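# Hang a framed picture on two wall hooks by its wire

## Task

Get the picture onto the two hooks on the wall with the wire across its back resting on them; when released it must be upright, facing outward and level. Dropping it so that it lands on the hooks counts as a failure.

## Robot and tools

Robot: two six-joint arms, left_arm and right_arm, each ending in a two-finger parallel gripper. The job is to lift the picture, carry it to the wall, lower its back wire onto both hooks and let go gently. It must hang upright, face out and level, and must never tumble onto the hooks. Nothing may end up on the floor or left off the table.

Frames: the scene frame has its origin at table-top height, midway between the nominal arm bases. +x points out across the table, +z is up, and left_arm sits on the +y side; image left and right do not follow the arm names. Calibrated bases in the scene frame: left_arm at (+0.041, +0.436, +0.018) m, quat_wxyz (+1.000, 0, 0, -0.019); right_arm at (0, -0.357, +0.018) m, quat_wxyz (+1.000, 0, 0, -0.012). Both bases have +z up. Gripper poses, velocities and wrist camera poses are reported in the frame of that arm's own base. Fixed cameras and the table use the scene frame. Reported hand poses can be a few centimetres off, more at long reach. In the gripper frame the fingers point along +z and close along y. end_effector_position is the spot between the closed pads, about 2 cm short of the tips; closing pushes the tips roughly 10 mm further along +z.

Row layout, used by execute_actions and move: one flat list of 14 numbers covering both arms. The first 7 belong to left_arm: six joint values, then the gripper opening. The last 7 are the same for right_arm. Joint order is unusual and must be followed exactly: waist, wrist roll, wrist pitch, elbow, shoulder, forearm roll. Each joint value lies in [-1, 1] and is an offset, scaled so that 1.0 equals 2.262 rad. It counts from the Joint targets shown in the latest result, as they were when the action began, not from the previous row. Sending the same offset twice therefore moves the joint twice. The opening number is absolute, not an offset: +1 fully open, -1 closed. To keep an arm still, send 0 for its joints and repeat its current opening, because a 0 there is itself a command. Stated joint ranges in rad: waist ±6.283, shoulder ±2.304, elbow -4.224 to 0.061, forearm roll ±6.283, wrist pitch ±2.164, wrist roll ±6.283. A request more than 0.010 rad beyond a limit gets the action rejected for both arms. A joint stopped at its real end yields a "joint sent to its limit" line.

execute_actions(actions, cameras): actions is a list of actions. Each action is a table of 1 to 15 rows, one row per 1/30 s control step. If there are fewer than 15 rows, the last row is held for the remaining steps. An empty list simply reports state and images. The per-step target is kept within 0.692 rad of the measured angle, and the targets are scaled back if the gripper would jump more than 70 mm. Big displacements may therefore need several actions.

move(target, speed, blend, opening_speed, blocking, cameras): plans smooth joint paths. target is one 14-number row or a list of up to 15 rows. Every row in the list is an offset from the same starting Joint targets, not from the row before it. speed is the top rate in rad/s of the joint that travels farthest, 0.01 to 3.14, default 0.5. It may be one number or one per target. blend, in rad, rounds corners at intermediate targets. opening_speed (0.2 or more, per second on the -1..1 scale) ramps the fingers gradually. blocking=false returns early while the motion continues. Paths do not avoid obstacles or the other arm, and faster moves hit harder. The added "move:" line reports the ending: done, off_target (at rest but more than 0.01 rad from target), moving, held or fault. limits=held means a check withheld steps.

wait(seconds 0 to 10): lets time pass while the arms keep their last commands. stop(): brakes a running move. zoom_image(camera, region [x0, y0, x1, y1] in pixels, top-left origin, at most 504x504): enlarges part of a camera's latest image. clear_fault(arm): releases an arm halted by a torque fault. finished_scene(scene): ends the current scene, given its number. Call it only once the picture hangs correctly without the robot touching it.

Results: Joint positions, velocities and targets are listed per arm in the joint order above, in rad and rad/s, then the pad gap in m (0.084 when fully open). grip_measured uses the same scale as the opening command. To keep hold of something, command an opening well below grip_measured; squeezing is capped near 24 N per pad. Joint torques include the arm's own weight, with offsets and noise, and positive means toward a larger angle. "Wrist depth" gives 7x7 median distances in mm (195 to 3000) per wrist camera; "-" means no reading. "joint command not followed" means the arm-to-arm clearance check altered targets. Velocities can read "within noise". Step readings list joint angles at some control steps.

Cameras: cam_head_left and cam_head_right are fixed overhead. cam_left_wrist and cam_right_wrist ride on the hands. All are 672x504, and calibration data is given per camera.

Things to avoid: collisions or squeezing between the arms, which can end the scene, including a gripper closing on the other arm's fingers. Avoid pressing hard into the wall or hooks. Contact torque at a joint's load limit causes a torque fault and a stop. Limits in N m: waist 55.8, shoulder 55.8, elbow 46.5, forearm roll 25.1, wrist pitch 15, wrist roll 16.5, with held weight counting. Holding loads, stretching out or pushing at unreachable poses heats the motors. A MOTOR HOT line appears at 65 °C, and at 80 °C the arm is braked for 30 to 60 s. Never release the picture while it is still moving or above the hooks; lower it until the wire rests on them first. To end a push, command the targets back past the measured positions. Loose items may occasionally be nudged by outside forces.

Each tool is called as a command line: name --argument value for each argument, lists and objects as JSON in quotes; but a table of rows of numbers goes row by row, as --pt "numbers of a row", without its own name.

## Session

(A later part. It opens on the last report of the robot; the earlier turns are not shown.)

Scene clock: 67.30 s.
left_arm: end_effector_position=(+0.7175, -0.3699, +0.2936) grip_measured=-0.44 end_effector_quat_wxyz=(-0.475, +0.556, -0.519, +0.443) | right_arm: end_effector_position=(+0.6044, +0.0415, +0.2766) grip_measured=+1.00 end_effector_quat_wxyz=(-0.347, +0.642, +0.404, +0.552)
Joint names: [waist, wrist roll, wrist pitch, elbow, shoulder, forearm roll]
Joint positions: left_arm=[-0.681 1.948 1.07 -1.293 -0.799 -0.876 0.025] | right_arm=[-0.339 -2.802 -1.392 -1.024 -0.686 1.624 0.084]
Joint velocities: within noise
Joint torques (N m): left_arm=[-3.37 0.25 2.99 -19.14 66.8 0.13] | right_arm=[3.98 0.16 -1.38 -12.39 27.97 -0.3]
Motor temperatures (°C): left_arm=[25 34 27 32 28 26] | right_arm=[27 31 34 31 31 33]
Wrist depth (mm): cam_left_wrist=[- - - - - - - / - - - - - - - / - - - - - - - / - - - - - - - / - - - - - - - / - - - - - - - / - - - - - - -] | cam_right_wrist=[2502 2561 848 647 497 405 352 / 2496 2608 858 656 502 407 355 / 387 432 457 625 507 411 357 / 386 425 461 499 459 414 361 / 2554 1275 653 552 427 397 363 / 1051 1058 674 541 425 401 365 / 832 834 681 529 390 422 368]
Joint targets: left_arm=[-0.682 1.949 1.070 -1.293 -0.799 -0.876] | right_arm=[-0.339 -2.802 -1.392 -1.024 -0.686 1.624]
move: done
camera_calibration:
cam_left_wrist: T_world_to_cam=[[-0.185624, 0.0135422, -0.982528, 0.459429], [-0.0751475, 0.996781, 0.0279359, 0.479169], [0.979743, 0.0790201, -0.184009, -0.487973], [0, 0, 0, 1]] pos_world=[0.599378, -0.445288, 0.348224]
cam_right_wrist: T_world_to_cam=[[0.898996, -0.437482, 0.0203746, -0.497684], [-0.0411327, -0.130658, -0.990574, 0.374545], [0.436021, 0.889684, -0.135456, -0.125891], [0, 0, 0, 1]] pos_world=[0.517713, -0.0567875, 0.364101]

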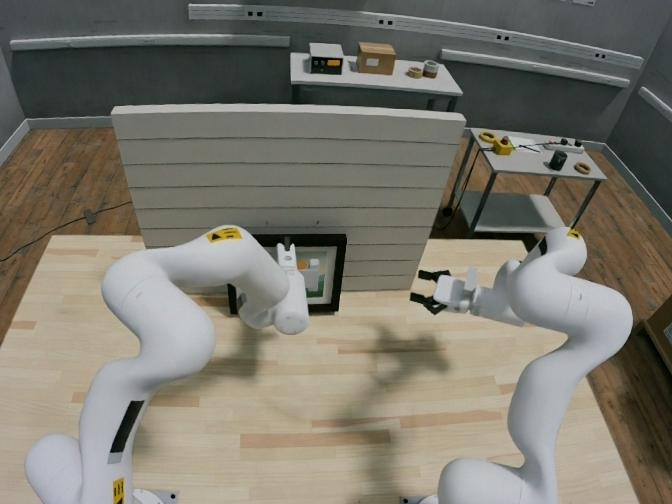

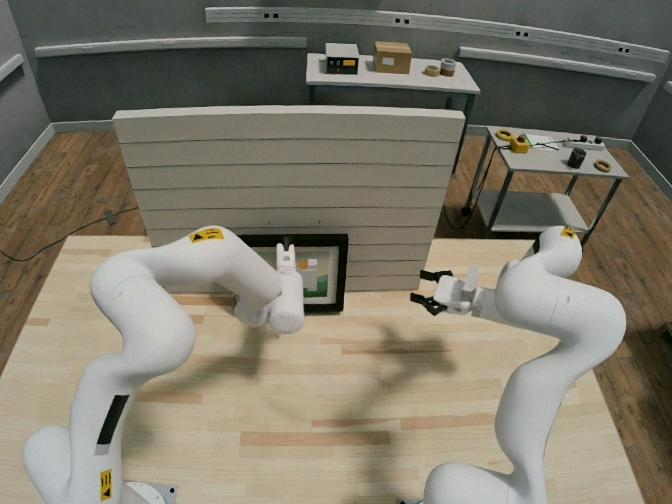

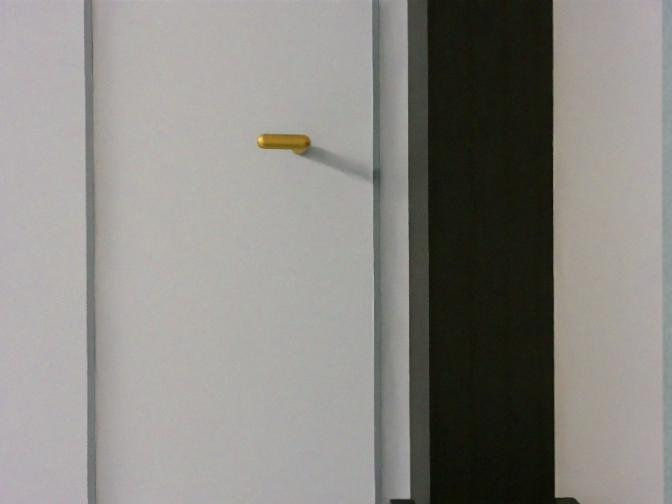

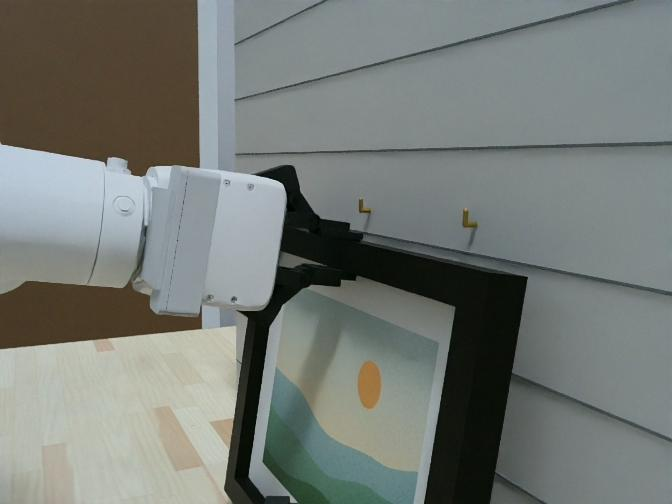

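move --target '[0.1016,-0.2145,0.0719,0.3478,0.2860,0.5259,-1,0,0,0,0,0,0,1]' --speed 0.35

Scene clock: 75.37 s.
left_arm: end_effector_position=(+0.4921, -0.3179, +0.4018) grip_measured=-0.44 end_effector_quat_wxyz=(+0.283, -0.283, +0.648, -0.648) | right_arm: end_effector_position=(+0.6044, +0.0415, +0.2766) grip_measured=+1.00 end_effector_quat_wxyz=(-0.347, +0.642, +0.404, +0.552)
Joint names: [waist, wrist roll, wrist pitch, elbow, shoulder, forearm roll]
Joint positions: left_arm=[-0.452 1.463 1.232 -0.507 -0.152 0.314 0.025] | right_arm=[-0.339 -2.802 -1.392 -1.024 -0.686 1.624 0.084]
Joint velocities: within noise
Joint torques (N m): left_arm=[4.22 -0.83 3.17 -19.46 39.1 1.4] | right_arm=[2.77 0.23 -1.47 -12.27 27.22 0.09]
Motor temperatures (°C): left_arm=[25 34 27 32 29 26] | right_arm=[27 31 34 31 31 33]
Wrist depth (mm): cam_left_wrist=[- - - - - - - / - - - - - - - / - 684 - - - - - / 615 617 - - - - - / 562 561 - - - - - / 514 517 - - - - - / 463 465 466 - - - -] | cam_right_wrist=[2475 2581 852 648 497 405 353 / 446 554 857 657 502 408 355 / 461 570 876 662 507 412 357 / 466 578 888 676 514 414 361 / 470 582 911 683 519 418 363 / 474 572 980 696 524 421 366 / 465 739 839 696 525 425 367]
Joint targets: left_arm=[-0.452 1.463 1.232 -0.506 -0.152 0.314] | right_arm=[-0.339 -2.802 -1.392 -1.024 -0.686 1.624]
move: done
camera_calibration:
cam_left_wrist: T_world_to_cam=[[-0.00316342, 0.0382374, -0.999264, 0.448052], [0.671416, 0.740617, 0.0262146, -0.0408194], [0.741074, -0.670839, -0.0280161, -0.434978], [0, 0, 0, 1]] pos_world=[0.351175, -0.278701, 0.436606]
cam_right_wrist: T_world_to_cam=[[0.898996, -0.437482, 0.0203746, -0.497684], [-0.0411327, -0.130658, -0.990574, 0.374545], [0.436021, 0.889684, -0.135456, -0.125891], [0, 0, 0, 1]] pos_world=[0.517713, -0.0567875, 0.364101]

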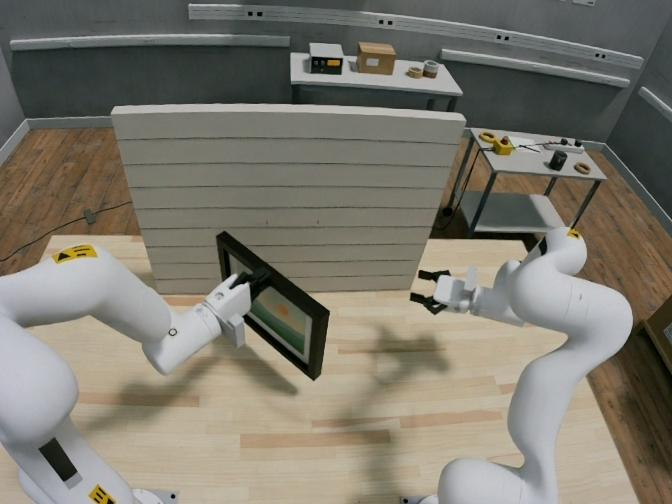

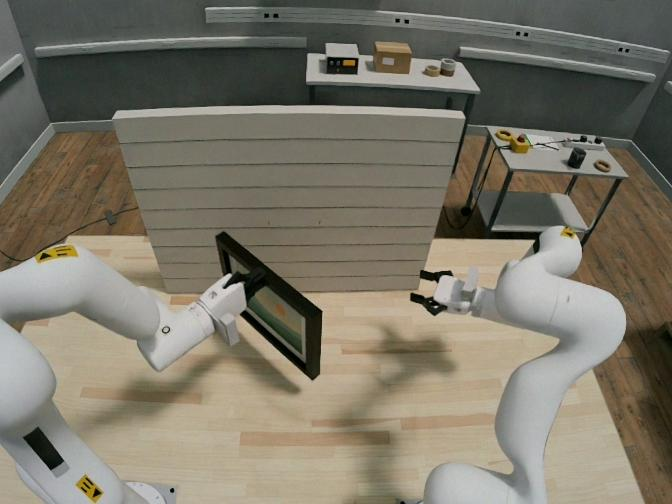

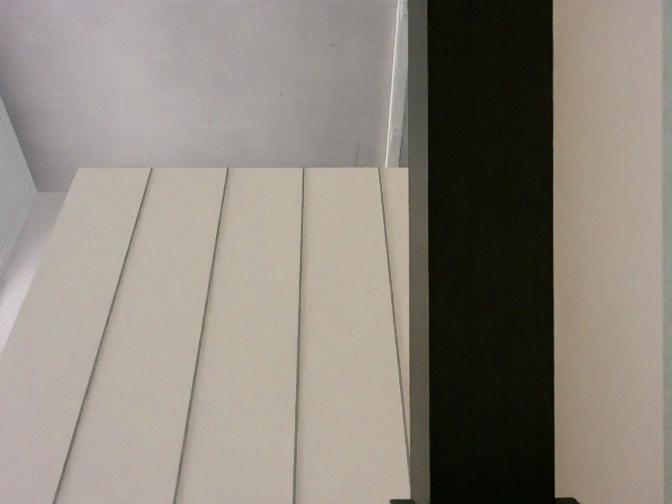

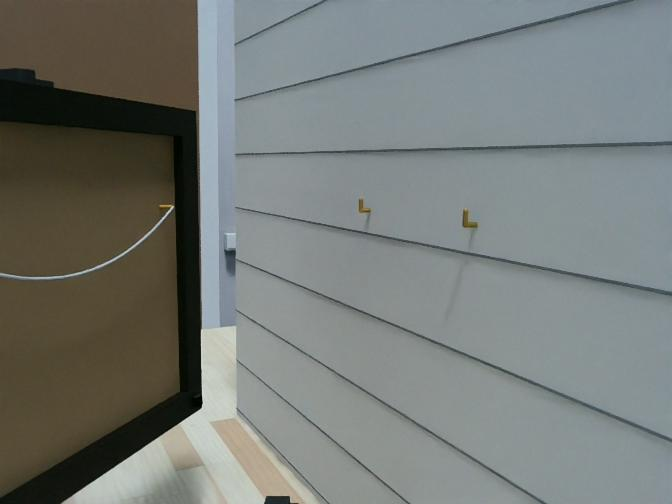

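move --target '[0,0,0,0,0,0,-1,0,0,0,0,0,-0.13,1]' --speed 0.4

zoom_image --camera "cam_right_wrist" --region '[100, 50, 500, 350]'

Scene clock: 78.07 s.
left_arm: end_effector_position=(+0.4921, -0.3179, +0.4018) grip_measured=-0.44 end_effector_quat_wxyz=(+0.283, -0.283, +0.648, -0.648) | right_arm: end_effector_position=(+0.5398, +0.0574, +0.2534) grip_measured=+1.00 end_effector_quat_wxyz=(-0.396, +0.604, +0.508, +0.470)
Joint names: [waist, wrist roll, wrist pitch, elbow, shoulder, forearm roll]
Joint positions: left_arm=[-0.452 1.463 1.232 -0.506 -0.152 0.314 0.025] | right_arm=[-0.339 -2.802 -1.392 -1.024 -0.686 1.33 0.084]
Joint velocities: within noise
Joint torques (N m): left_arm=[5.97 -0.6 2.78 -24.71 35.54 -0.8] | right_arm=[3.28 0.12 -1.71 -11.23 29.31 -1.1]
Motor temperatures (°C): left_arm=[25 34 27 32 29 26] | right_arm=[27 31 34 31 31 33]
Wrist depth (mm): cam_left_wrist=[- - - - - - - / - - - - - - - / - 685 - - - - - / 617 615 - - - - - / 562 561 - - - - - / 516 516 - - - - - / 465 464 465 - - - -] | cam_right_wrist=[332 367 432 546 879 671 512 / 341 385 452 549 807 675 515 / 352 390 448 544 821 681 518 / 356 398 471 579 832 689 523 / 375 405 480 589 921 687 526 / 763 412 480 823 832 701 527 / 640 410 647 683 686 651 534]
Joint targets: left_arm=[-0.452 1.463 1.232 -0.506 -0.152 0.314] | right_arm=[-0.339 -2.802 -1.392 -1.024 -0.686 1.330]
move: done
camera_calibration:
cam_left_wrist: T_world_to_cam=[[-0.00315805, 0.0382379, -0.999264, 0.44805], [0.671521, 0.740522, 0.0262146, -0.0408155], [0.740979, -0.670944, -0.0280162, -0.4349], [0, 0, 0, 1]] pos_world=[0.351075, -0.278701, 0.436606]
cam_right_wrist: T_world_to_cam=[[0.98482, -0.172652, 0.0179413, -0.493157], [-0.0226415, -0.230246, -0.972869, 0.342206], [0.172098, 0.957694, -0.23066, 0.047711], [0, 0, 0, 1]] pos_world=[0.485208, -0.0520454, 0.352774]

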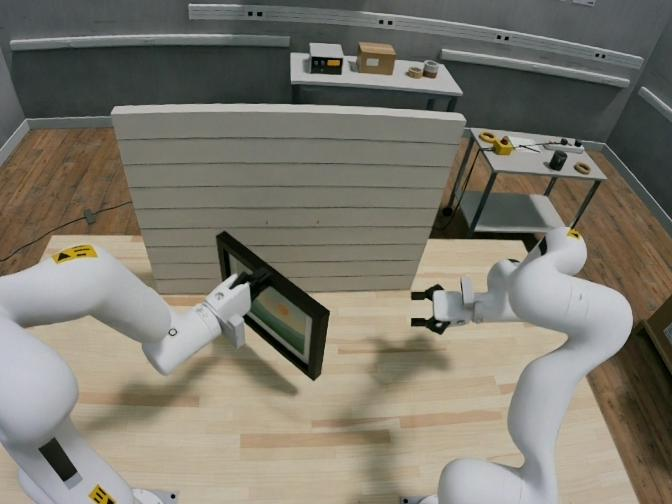

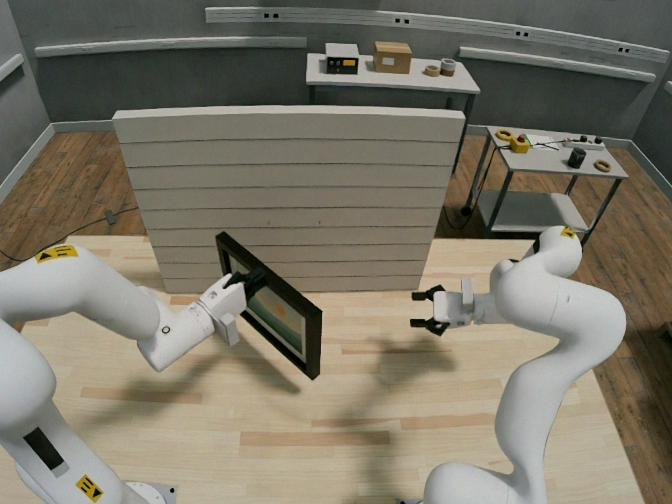

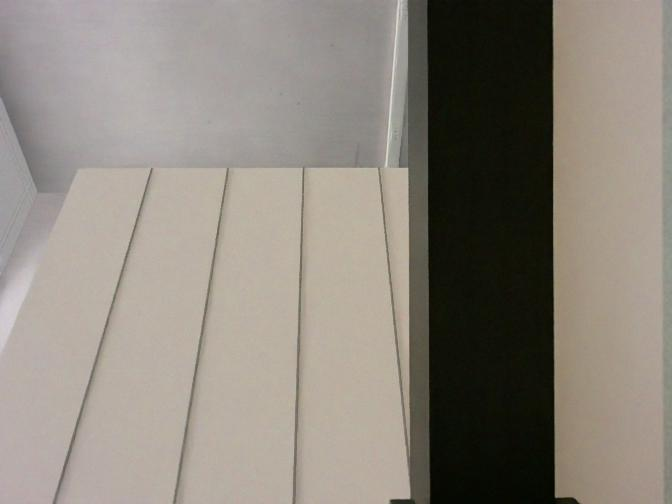

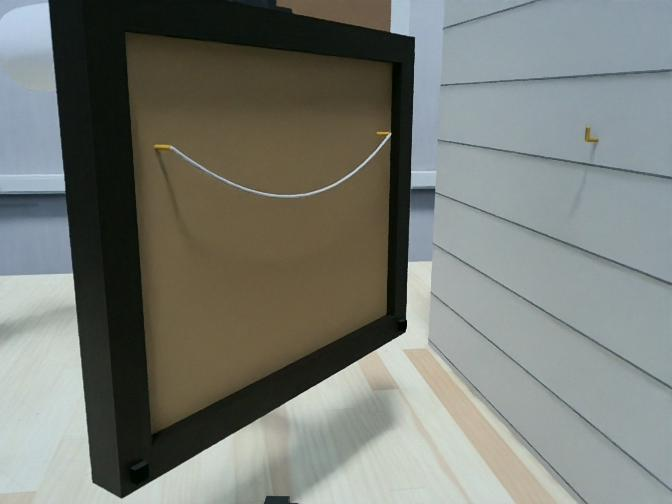

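Scaled by 1.260 from the camera's 672x504 image, which has a finer 960x720 frame.

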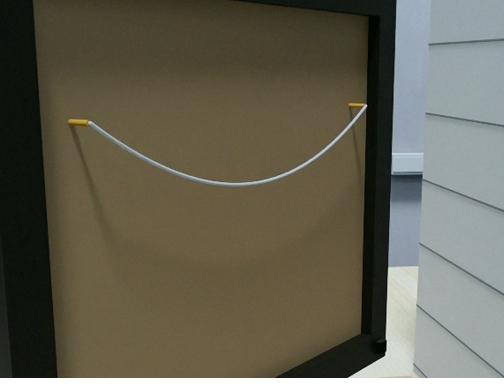

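zoom_image --camera "cam_right_wrist" --region '[40, 0, 240, 200]'

zoom_image --camera "cam_right_wrist" --region '[330, 20, 450, 220]'

zoom_image --camera "cam_right_wrist" --region '[60, 300, 260, 500]'

zoom_image --camera "cam_right_wrist" --region '[330, 220, 450, 420]'

Scaled by 2.520 from the camera's 672x504 image, which has a finer 960x720 frame.

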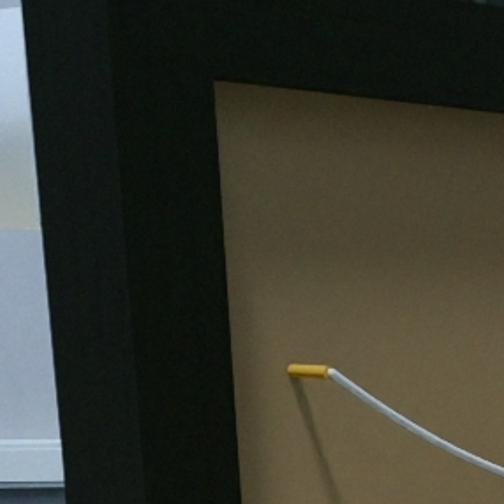

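Scaled by 2.520 from the camera's 672x504 image, which has a finer 960x720 frame.

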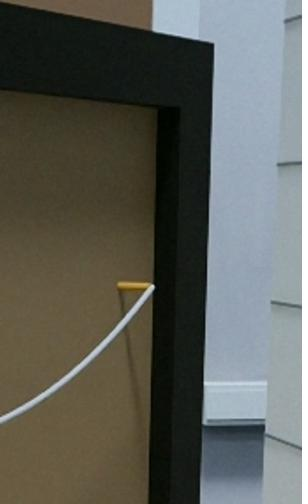

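Scaled by 2.520 from the camera's 672x504 image, which has a finer 960x720 frame.

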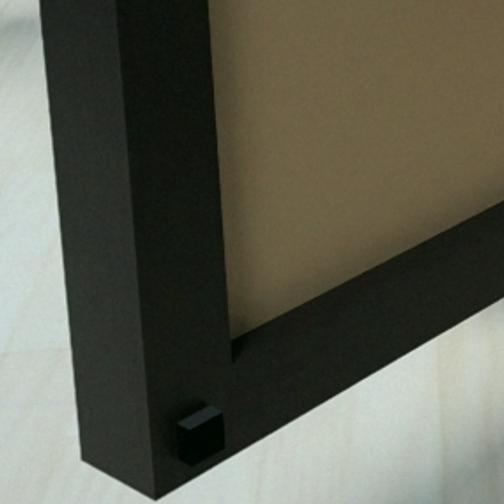

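Scaled by 2.520 from the camera's 672x504 image, which has a finer 960x720 frame.

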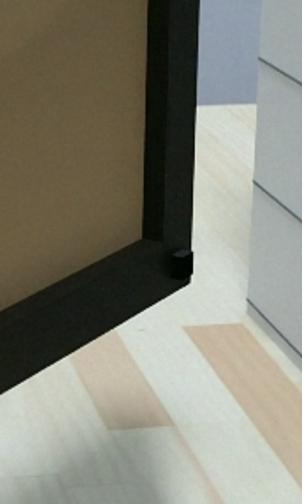

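move --target '[-0.1624,0.1994,0.0315,-0.2738,-0.2393,-0.5517,-1,0.0372,0.8594,-0.1608,-0.3789,-0.2047,0.0137,0.0]' --speed 0.45

Scene clock: 105.67 s.
left_arm: end_effector_position=(+0.6291, -0.3953, +0.3400) grip_measured=-0.44 end_effector_quat_wxyz=(+0.517, -0.517, +0.483, -0.483) | right_arm: end_effector_position=(+0.7219, +0.0547, +0.3067) grip_measured=-0.01 end_effector_quat_wxyz=(+0.707, -0.707, -0.008, +0.009)
Joint names: [waist, wrist roll, wrist pitch, elbow, shoulder, forearm roll]
Joint positions: left_arm=[-0.819 1.914 1.304 -1.126 -0.694 -0.934 0.025] | right_arm=[-0.255 -0.858 -1.756 -1.881 -1.149 1.361 0.044]
Joint velocities: within noise
Joint torques (N m): left_arm=[-3.91 0.48 3.16 -25.19 45.37 0.63] | right_arm=[8.7 0.39 -2.62 -17.88 38.82 1.28]
Motor temperatures (°C): left_arm=[25 34 27 33 28 26] | right_arm=[27 31 34 32 31 32]
Wrist depth (mm): cam_left_wrist=[285 286 286 - - - - / 285 287 287 - - - - / 286 286 288 - - - - / 287 287 287 - - - - / 286 287 287 - - - - / 286 287 287 - - - - / 286 287 288 - - - -] | cam_right_wrist=[- - - - - - - / - - - - - - - / 290 285 280 274 269 265 259 / 2860 2796 2826 2774 895 861 753 / 2803 2806 2866 2728 2785 1322 826 / 2847 2821 2775 459 515 520 522 / 2853 2850 - 303 303 304 305]
Joint targets: left_arm=[-0.819 1.914 1.304 -1.126 -0.694 -0.934] | right_arm=[-0.255 -0.858 -1.756 -1.881 -1.149 1.361]
move: done
camera_calibration:
cam_left_wrist: T_world_to_cam=[[-0.0292301, 0.0242638, -0.999278, 0.400494], [-0.0789331, 0.996527, 0.0265059, 0.499217], [0.996451, 0.0796509, -0.0272134, -0.454401], [0, 0, 0, 1]] pos_world=[0.5039, -0.471007, 0.374607]
cam_right_wrist: T_world_to_cam=[[0.0178269, -0.00576349, -0.999824, 0.327171], [-0.999801, -0.00905648, -0.0177742, 0.797931], [-0.00895245, 0.999942, -0.0059238, 0.090773], [0, 0, 0, 1]] pos_world=[0.792752, -0.0816557, 0.341834]

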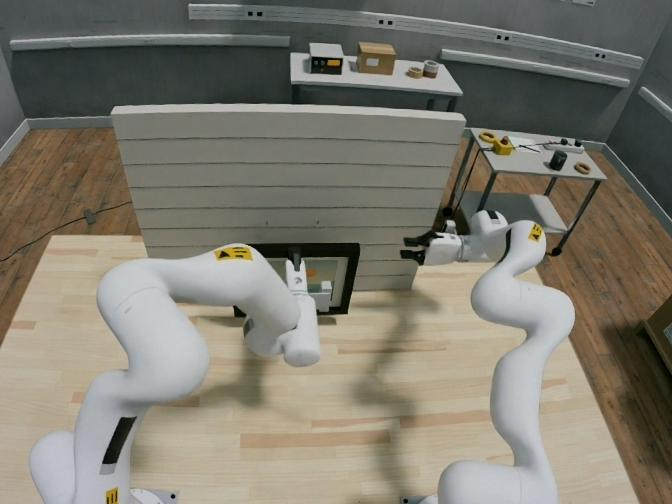

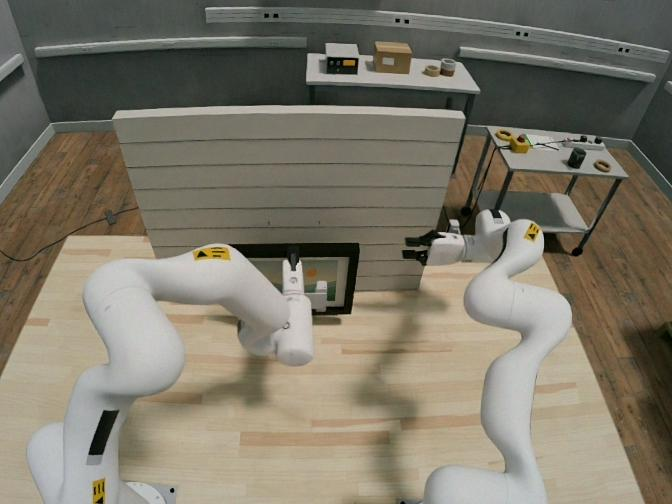

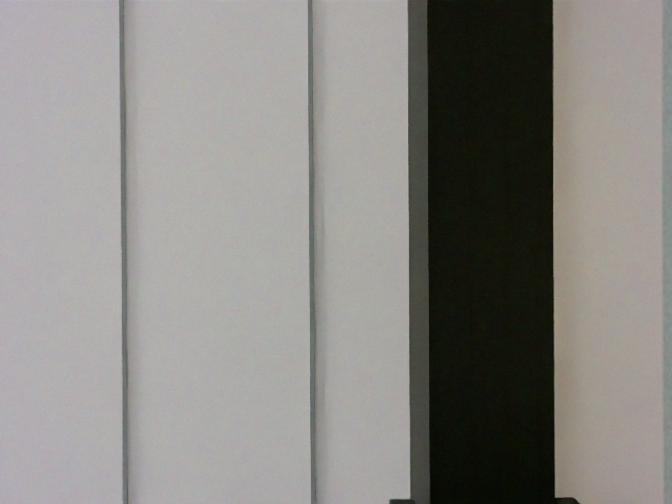

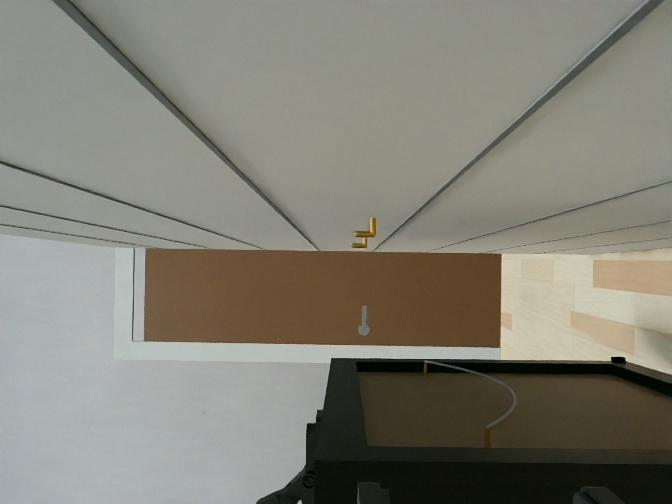

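move --target '[0.0443,0.0914,-0.0945,-0.0897,0.0347,0.0042,-1,0,0,0,0,0,0,0.0]' --speed 0.15

zoom_image --camera "cam_right_wrist" --region '[200, 180, 500, 405]'

Scene clock: 109.60 s.
left_arm: end_effector_position=(+0.7084, -0.3900, +0.4584) grip_measured=-0.44 end_effector_quat_wxyz=(+0.517, -0.517, +0.483, -0.483) | right_arm: end_effector_position=(+0.7219, +0.0547, +0.3067) grip_measured=-0.01 end_effector_quat_wxyz=(+0.707, -0.707, -0.008, +0.009)
Joint names: [waist, wrist roll, wrist pitch, elbow, shoulder, forearm roll]
Joint positions: left_arm=[-0.719 2.121 1.09 -1.329 -0.615 -0.924 0.025] | right_arm=[-0.255 -0.858 -1.756 -1.881 -1.149 1.361 0.044]
Joint velocities: within noise
Joint torques (N m): left_arm=[4.43 0.38 1.88 -29.37 61.13 3.99] | right_arm=[6.91 0.14 -1.48 -14.23 40.28 -0.03]
Motor temperatures (°C): left_arm=[25 34 27 33 29 26] | right_arm=[27 31 34 32 31 32]
Wrist depth (mm): cam_left_wrist=[207 208 208 208 - - - / 207 208 208 209 - - - / 207 208 208 209 - - - / 207 208 208 208 - - - / 207 208 208 209 - - - / 207 208 209 209 - - - / 207 208 209 209 - - -] | cam_right_wrist=[- - - - - - - / - - - - - - - / 291 284 280 274 269 264 259 / 2805 2775 2786 2743 897 861 762 / 2798 292 292 290 290 290 289 / 2819 462 462 2806 2754 1140 824 / 2844 445 2793 2793 2833 1134 816]
Joint targets: left_arm=[-0.719 2.121 1.090 -1.329 -0.615 -0.924] | right_arm=[-0.255 -0.858 -1.756 -1.881 -1.149 1.361]
move: done
camera_calibration:
cam_left_wrist: T_world_to_cam=[[-0.030133, 0.0246287, -0.999242, 0.521777], [-0.0780072, 0.996589, 0.0269156, 0.496342], [0.996497, 0.0787591, -0.0281091, -0.53062], [0, 0, 0, 1]] pos_world=[0.583203, -0.465708, 0.493107]
cam_right_wrist: T_world_to_cam=[[0.0177269, -0.00576465, -0.999826, 0.32725], [-0.999803, -0.00905762, -0.0176743, 0.797898], [-0.00895416, 0.999942, -0.00592408, 0.0907745], [0, 0, 0, 1]] pos_world=[0.792752, -0.0816557, 0.341834]

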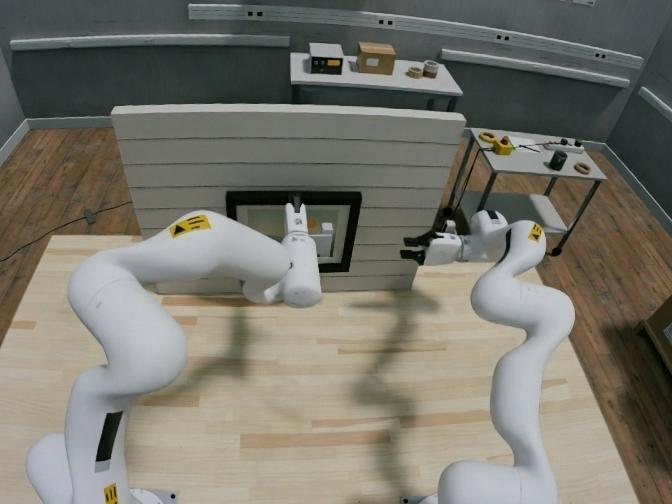

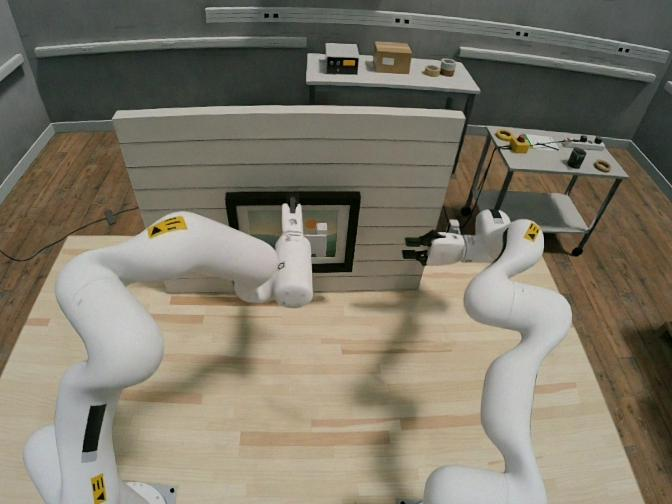

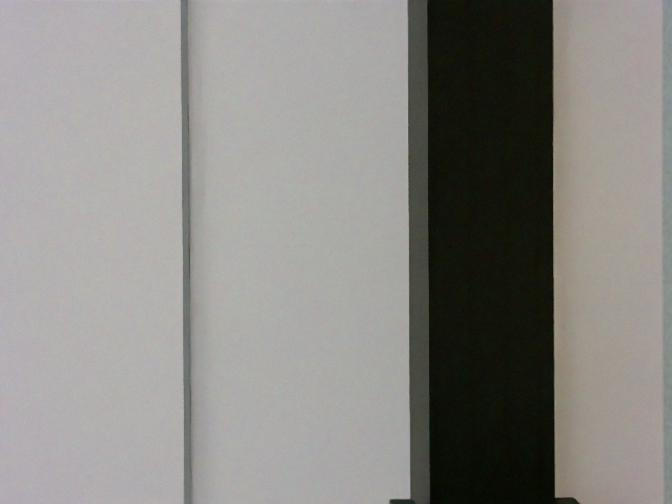

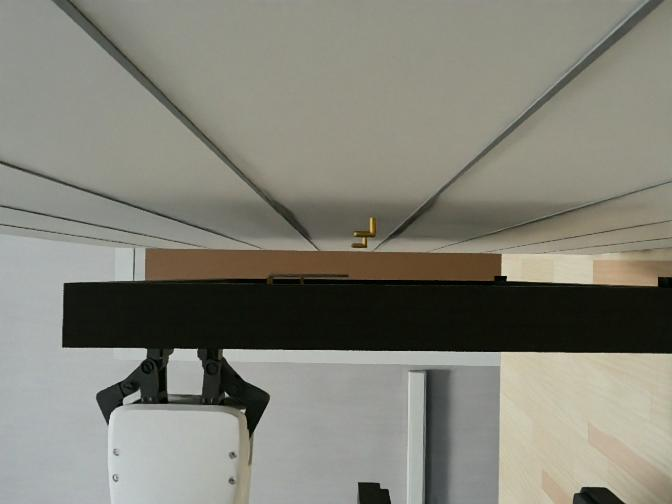

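Scaled by 1.680 from the camera's 672x504 image, which has a finer 960x720 frame.

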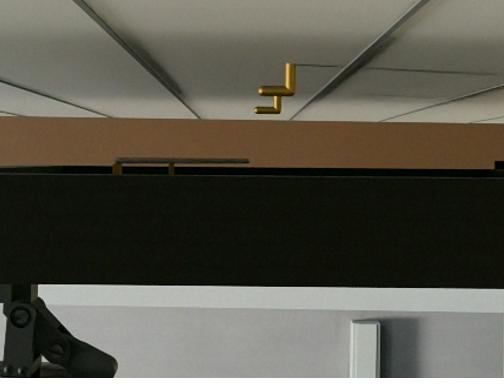

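zoom_image --camera "cam_right_wrist" --region '[330, 200, 410, 260]'

zoom_image --camera "cam_right_wrist" --region '[240, 255, 360, 345]'

zoom_image --camera "cam_head_left" --region '[210, 170, 378, 296]'

zoom_image --camera "cam_head_right" --region '[210, 170, 378, 296]'

Scaled by 6.300 from the camera's 672x504 image, which has a finer 960x720 frame.

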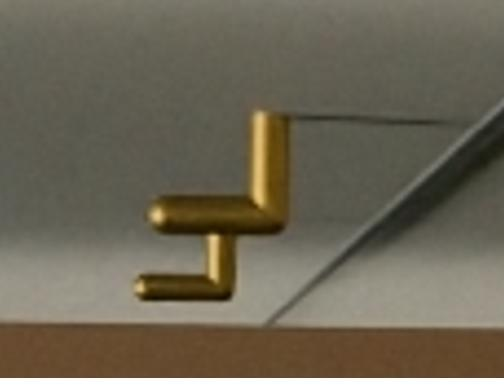

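Scaled by 4.200 from the camera's 672x504 image, which has a finer 960x720 frame.

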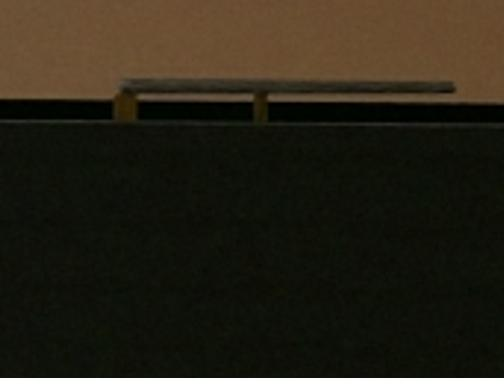

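Scaled by 3.000 from the camera's 672x504 image, which has a finer 960x720 frame.

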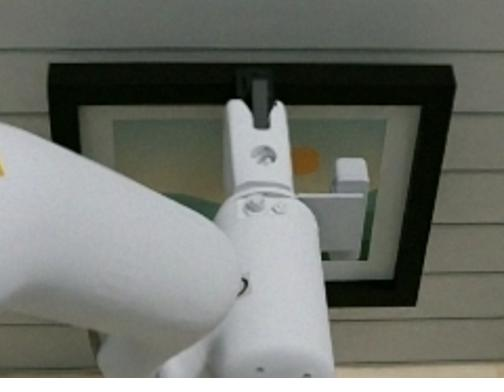

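Scaled by 3.000 from the camera's 672x504 image, which has a finer 960x720 frame.

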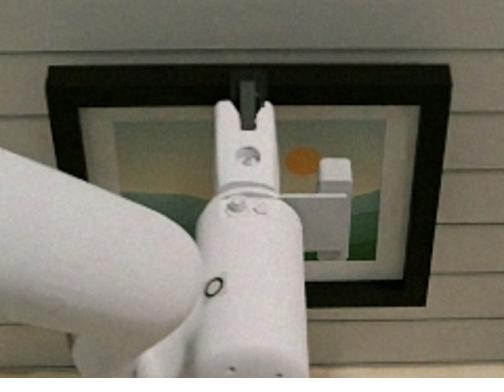

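move --target '[0.01512,0.00477,-0.01592,-0.03546,-0.02241,0.00902,-1,0,0,0,0,0,0,0.0]' --speed 0.05

zoom_image --camera "cam_right_wrist" --region '[240, 200, 400, 300]'

zoom_image --camera "cam_right_wrist" --region '[30, 200, 672, 340]'

Scene clock: 124.63 s.
left_arm: end_effector_position=(+0.7393, -0.3880, +0.4584) grip_measured=-0.44 end_effector_quat_wxyz=(+0.517, -0.517, +0.483, -0.483) | right_arm: end_effector_position=(+0.7219, +0.0547, +0.3067) grip_measured=-0.01 end_effector_quat_wxyz=(+0.707, -0.707, -0.008, +0.009)
Joint names: [waist, wrist roll, wrist pitch, elbow, shoulder, forearm roll]
Joint positions: left_arm=[-0.685 2.132 1.054 -1.409 -0.666 -0.904 0.025] | right_arm=[-0.255 -0.858 -1.756 -1.881 -1.149 1.361 0.044]
Joint velocities: within noise
Joint torques (N m): left_arm=[3.69 0.2 1.66 -29.75 49.89 4.17] | right_arm=[7.4 0.21 -0.61 -15.39 42.27 0.21]
Motor temperatures (°C): left_arm=[25 34 27 33 29 26] | right_arm=[27 31 34 32 31 32]
Wrist depth (mm): cam_left_wrist=[- - - - - - - / - - - - - - - / - - - - - - - / - - - - - - - / - - - - - - - / - - - - - - - / - - - - - - -] | cam_right_wrist=[- - - - - - - / - - - - - - - / 290 284 279 274 269 264 258 / 293 294 292 292 291 291 291 / 2800 2786 2891 2737 2774 1314 825 / 2828 449 463 2787 2751 1150 817 / 2795 443 2855 2821 2796 1132 819]
Joint targets: left_arm=[-0.685 2.132 1.054 -1.409 -0.666 -0.904] | right_arm=[-0.255 -0.858 -1.756 -1.881 -1.149 1.361]
move: done
camera_calibration:
cam_left_wrist: T_world_to_cam=[[-0.0300333, 0.0246353, -0.999245, 0.522602], [-0.0780099, 0.996589, 0.0269145, 0.496761], [0.9965, 0.0787593, -0.0280091, -0.56162], [0, 0, 0, 1]] pos_world=[0.614102, -0.463708, 0.493107]
cam_right_wrist: T_world_to_cam=[[0.0177269, -0.00576465, -0.999826, 0.32725], [-0.999803, -0.00905762, -0.0176743, 0.797898], [-0.00895416, 0.999942, -0.00592408, 0.0907745], [0, 0, 0, 1]] pos_world=[0.792752, -0.0816557, 0.341834]

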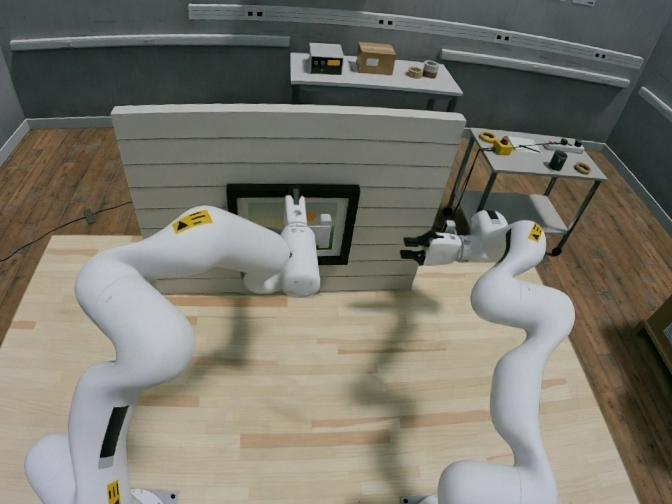

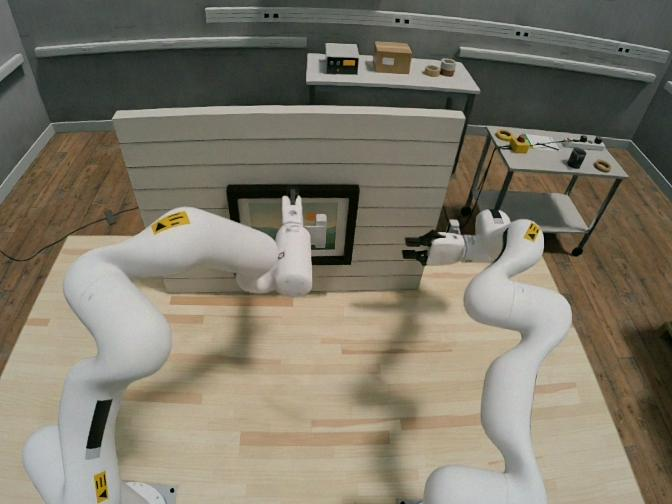

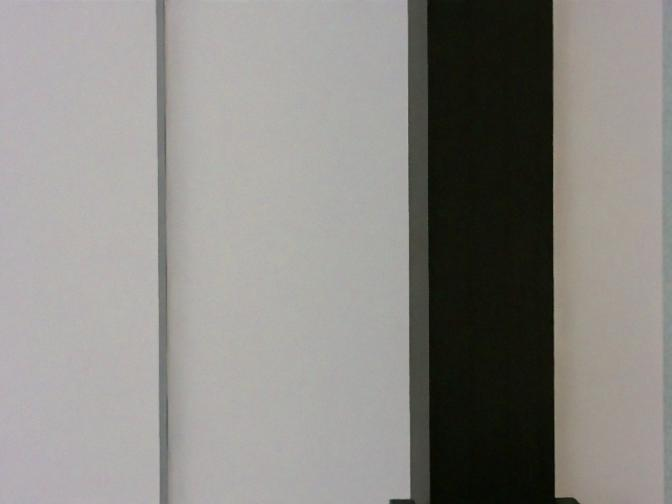

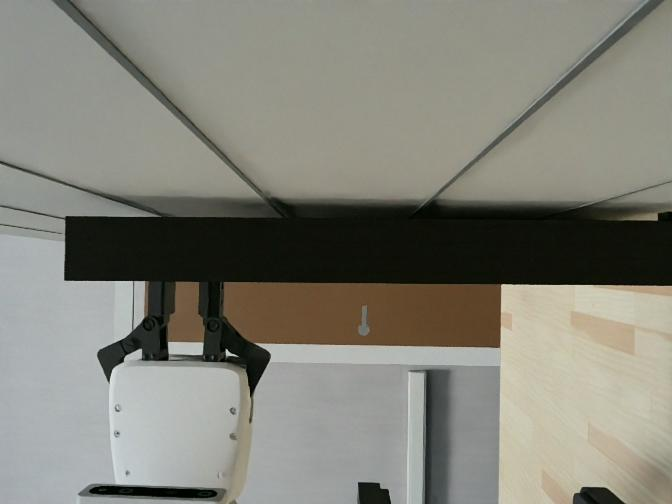

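Scaled by 3.150 from the camera's 672x504 image, which has a finer 960x720 frame.

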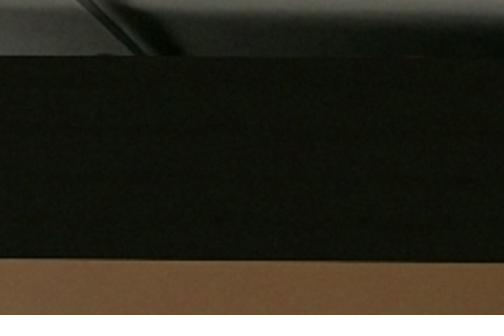

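Region (30, 200, 672, 340) is 642x140 pixels. A region can be at most 504 by 504 pixels.

move --target '[0.00037,0.00012,-0.00038,-0.00086,-0.00054,0.00022,-1,0.0040,0.0305,-0.0033,-0.0638,-0.0337,0.0087,0.0]' --speed 0.1

zoom_image --camera "cam_right_wrist" --region '[250, 220, 410, 320]'

Scene clock: 129.77 s.
left_arm: end_effector_position=(+0.7401, -0.3879, +0.4584) grip_measured=-0.44 end_effector_quat_wxyz=(+0.517, -0.517, +0.483, -0.483) | right_arm: end_effector_position=(+0.7478, +0.0552, +0.3066) grip_measured=-0.01 end_effector_quat_wxyz=(+0.707, -0.707, -0.008, +0.009)
Joint names: [waist, wrist roll, wrist pitch, elbow, shoulder, forearm roll]
Joint positions: left_arm=[-0.684 2.132 1.053 -1.411 -0.667 -0.904 0.025] | right_arm=[-0.246 -0.789 -1.764 -2.025 -1.226 1.381 0.044]
Joint velocities: within noise
Joint torques (N m): left_arm=[5.88 0.27 1.99 -29.12 48.85 3.48] | right_arm=[8.15 0.44 -2.28 -18.54 39.48 2.02]
Motor temperatures (°C): left_arm=[25 34 27 34 29 26] | right_arm=[27 31 34 32 31 32]
Wrist depth (mm): cam_left_wrist=[- - - - - - - / - - - - - - - / - - - - - - - / - - - - - - - / - - - - - - - / - - - - - - - / - - - - - - -] | cam_right_wrist=[- - - - - - - / - - - - - - - / - - - - - - - / 337 294 293 293 2781 629 236 / 294 293 293 291 291 291 290 / 2815 464 465 2789 2790 1141 824 / 2849 445 2788 2769 2826 1128 817]
Joint targets: left_arm=[-0.684 2.132 1.053 -1.411 -0.667 -0.904] | right_arm=[-0.246 -0.789 -1.764 -2.025 -1.226 1.381]
move: done
camera_calibration:
cam_left_wrist: T_world_to_cam=[[-0.0300333, 0.0246353, -0.999245, 0.522623], [-0.0780099, 0.996589, 0.0269145, 0.496724], [0.9965, 0.0787593, -0.0280091, -0.562425], [0, 0, 0, 1]] pos_world=[0.614902, -0.463608, 0.493107]
cam_right_wrist: T_world_to_cam=[[0.0180244, -0.00556124, -0.999822, 0.326465], [-0.999797, -0.00905061, -0.0179736, 0.823894], [-0.00894904, 0.999944, -0.00572325, 0.0903335], [0, 0, 0, 1]] pos_world=[0.818652, -0.0810561, 0.341732]

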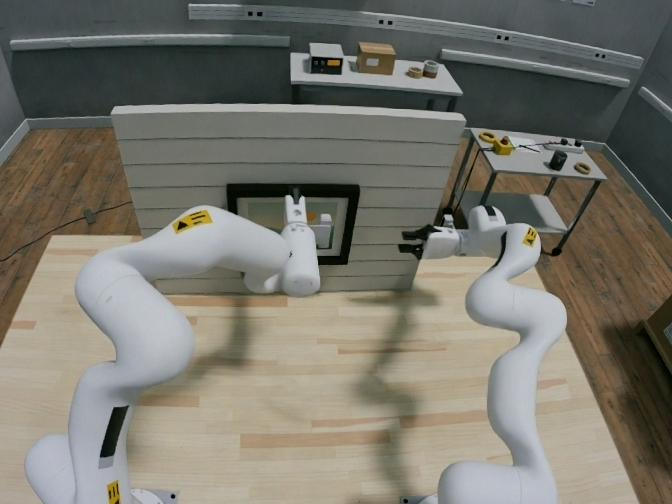

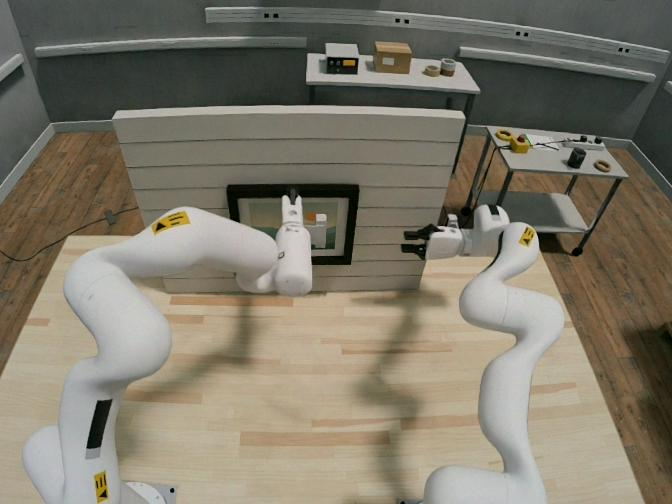

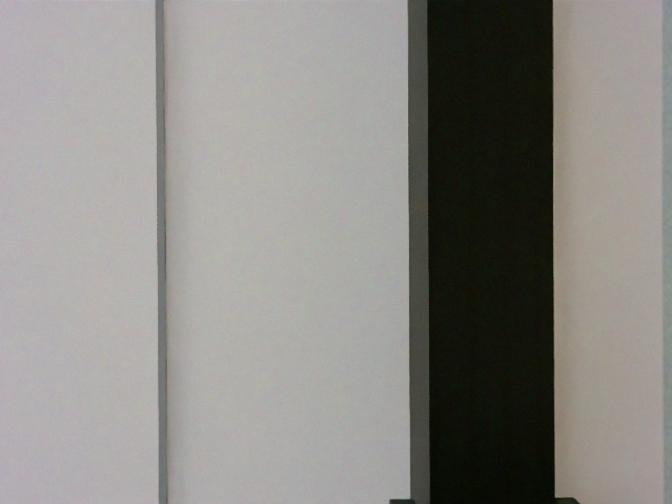

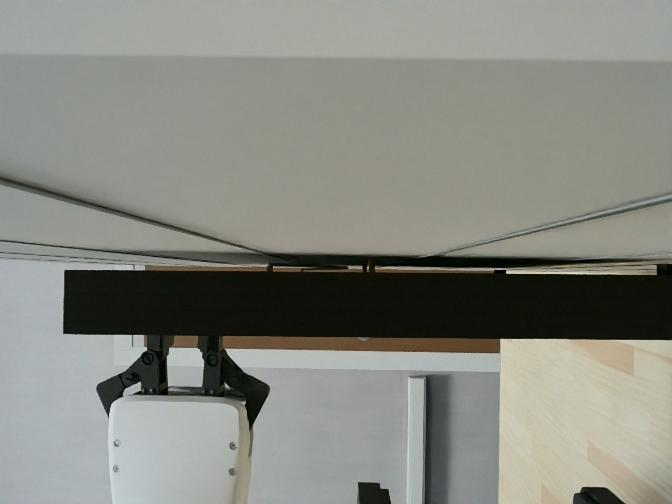

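Scaled by 3.150 from the camera's 672x504 image, which has a finer 960x720 frame.

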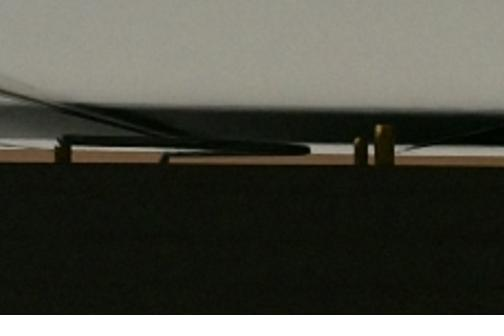

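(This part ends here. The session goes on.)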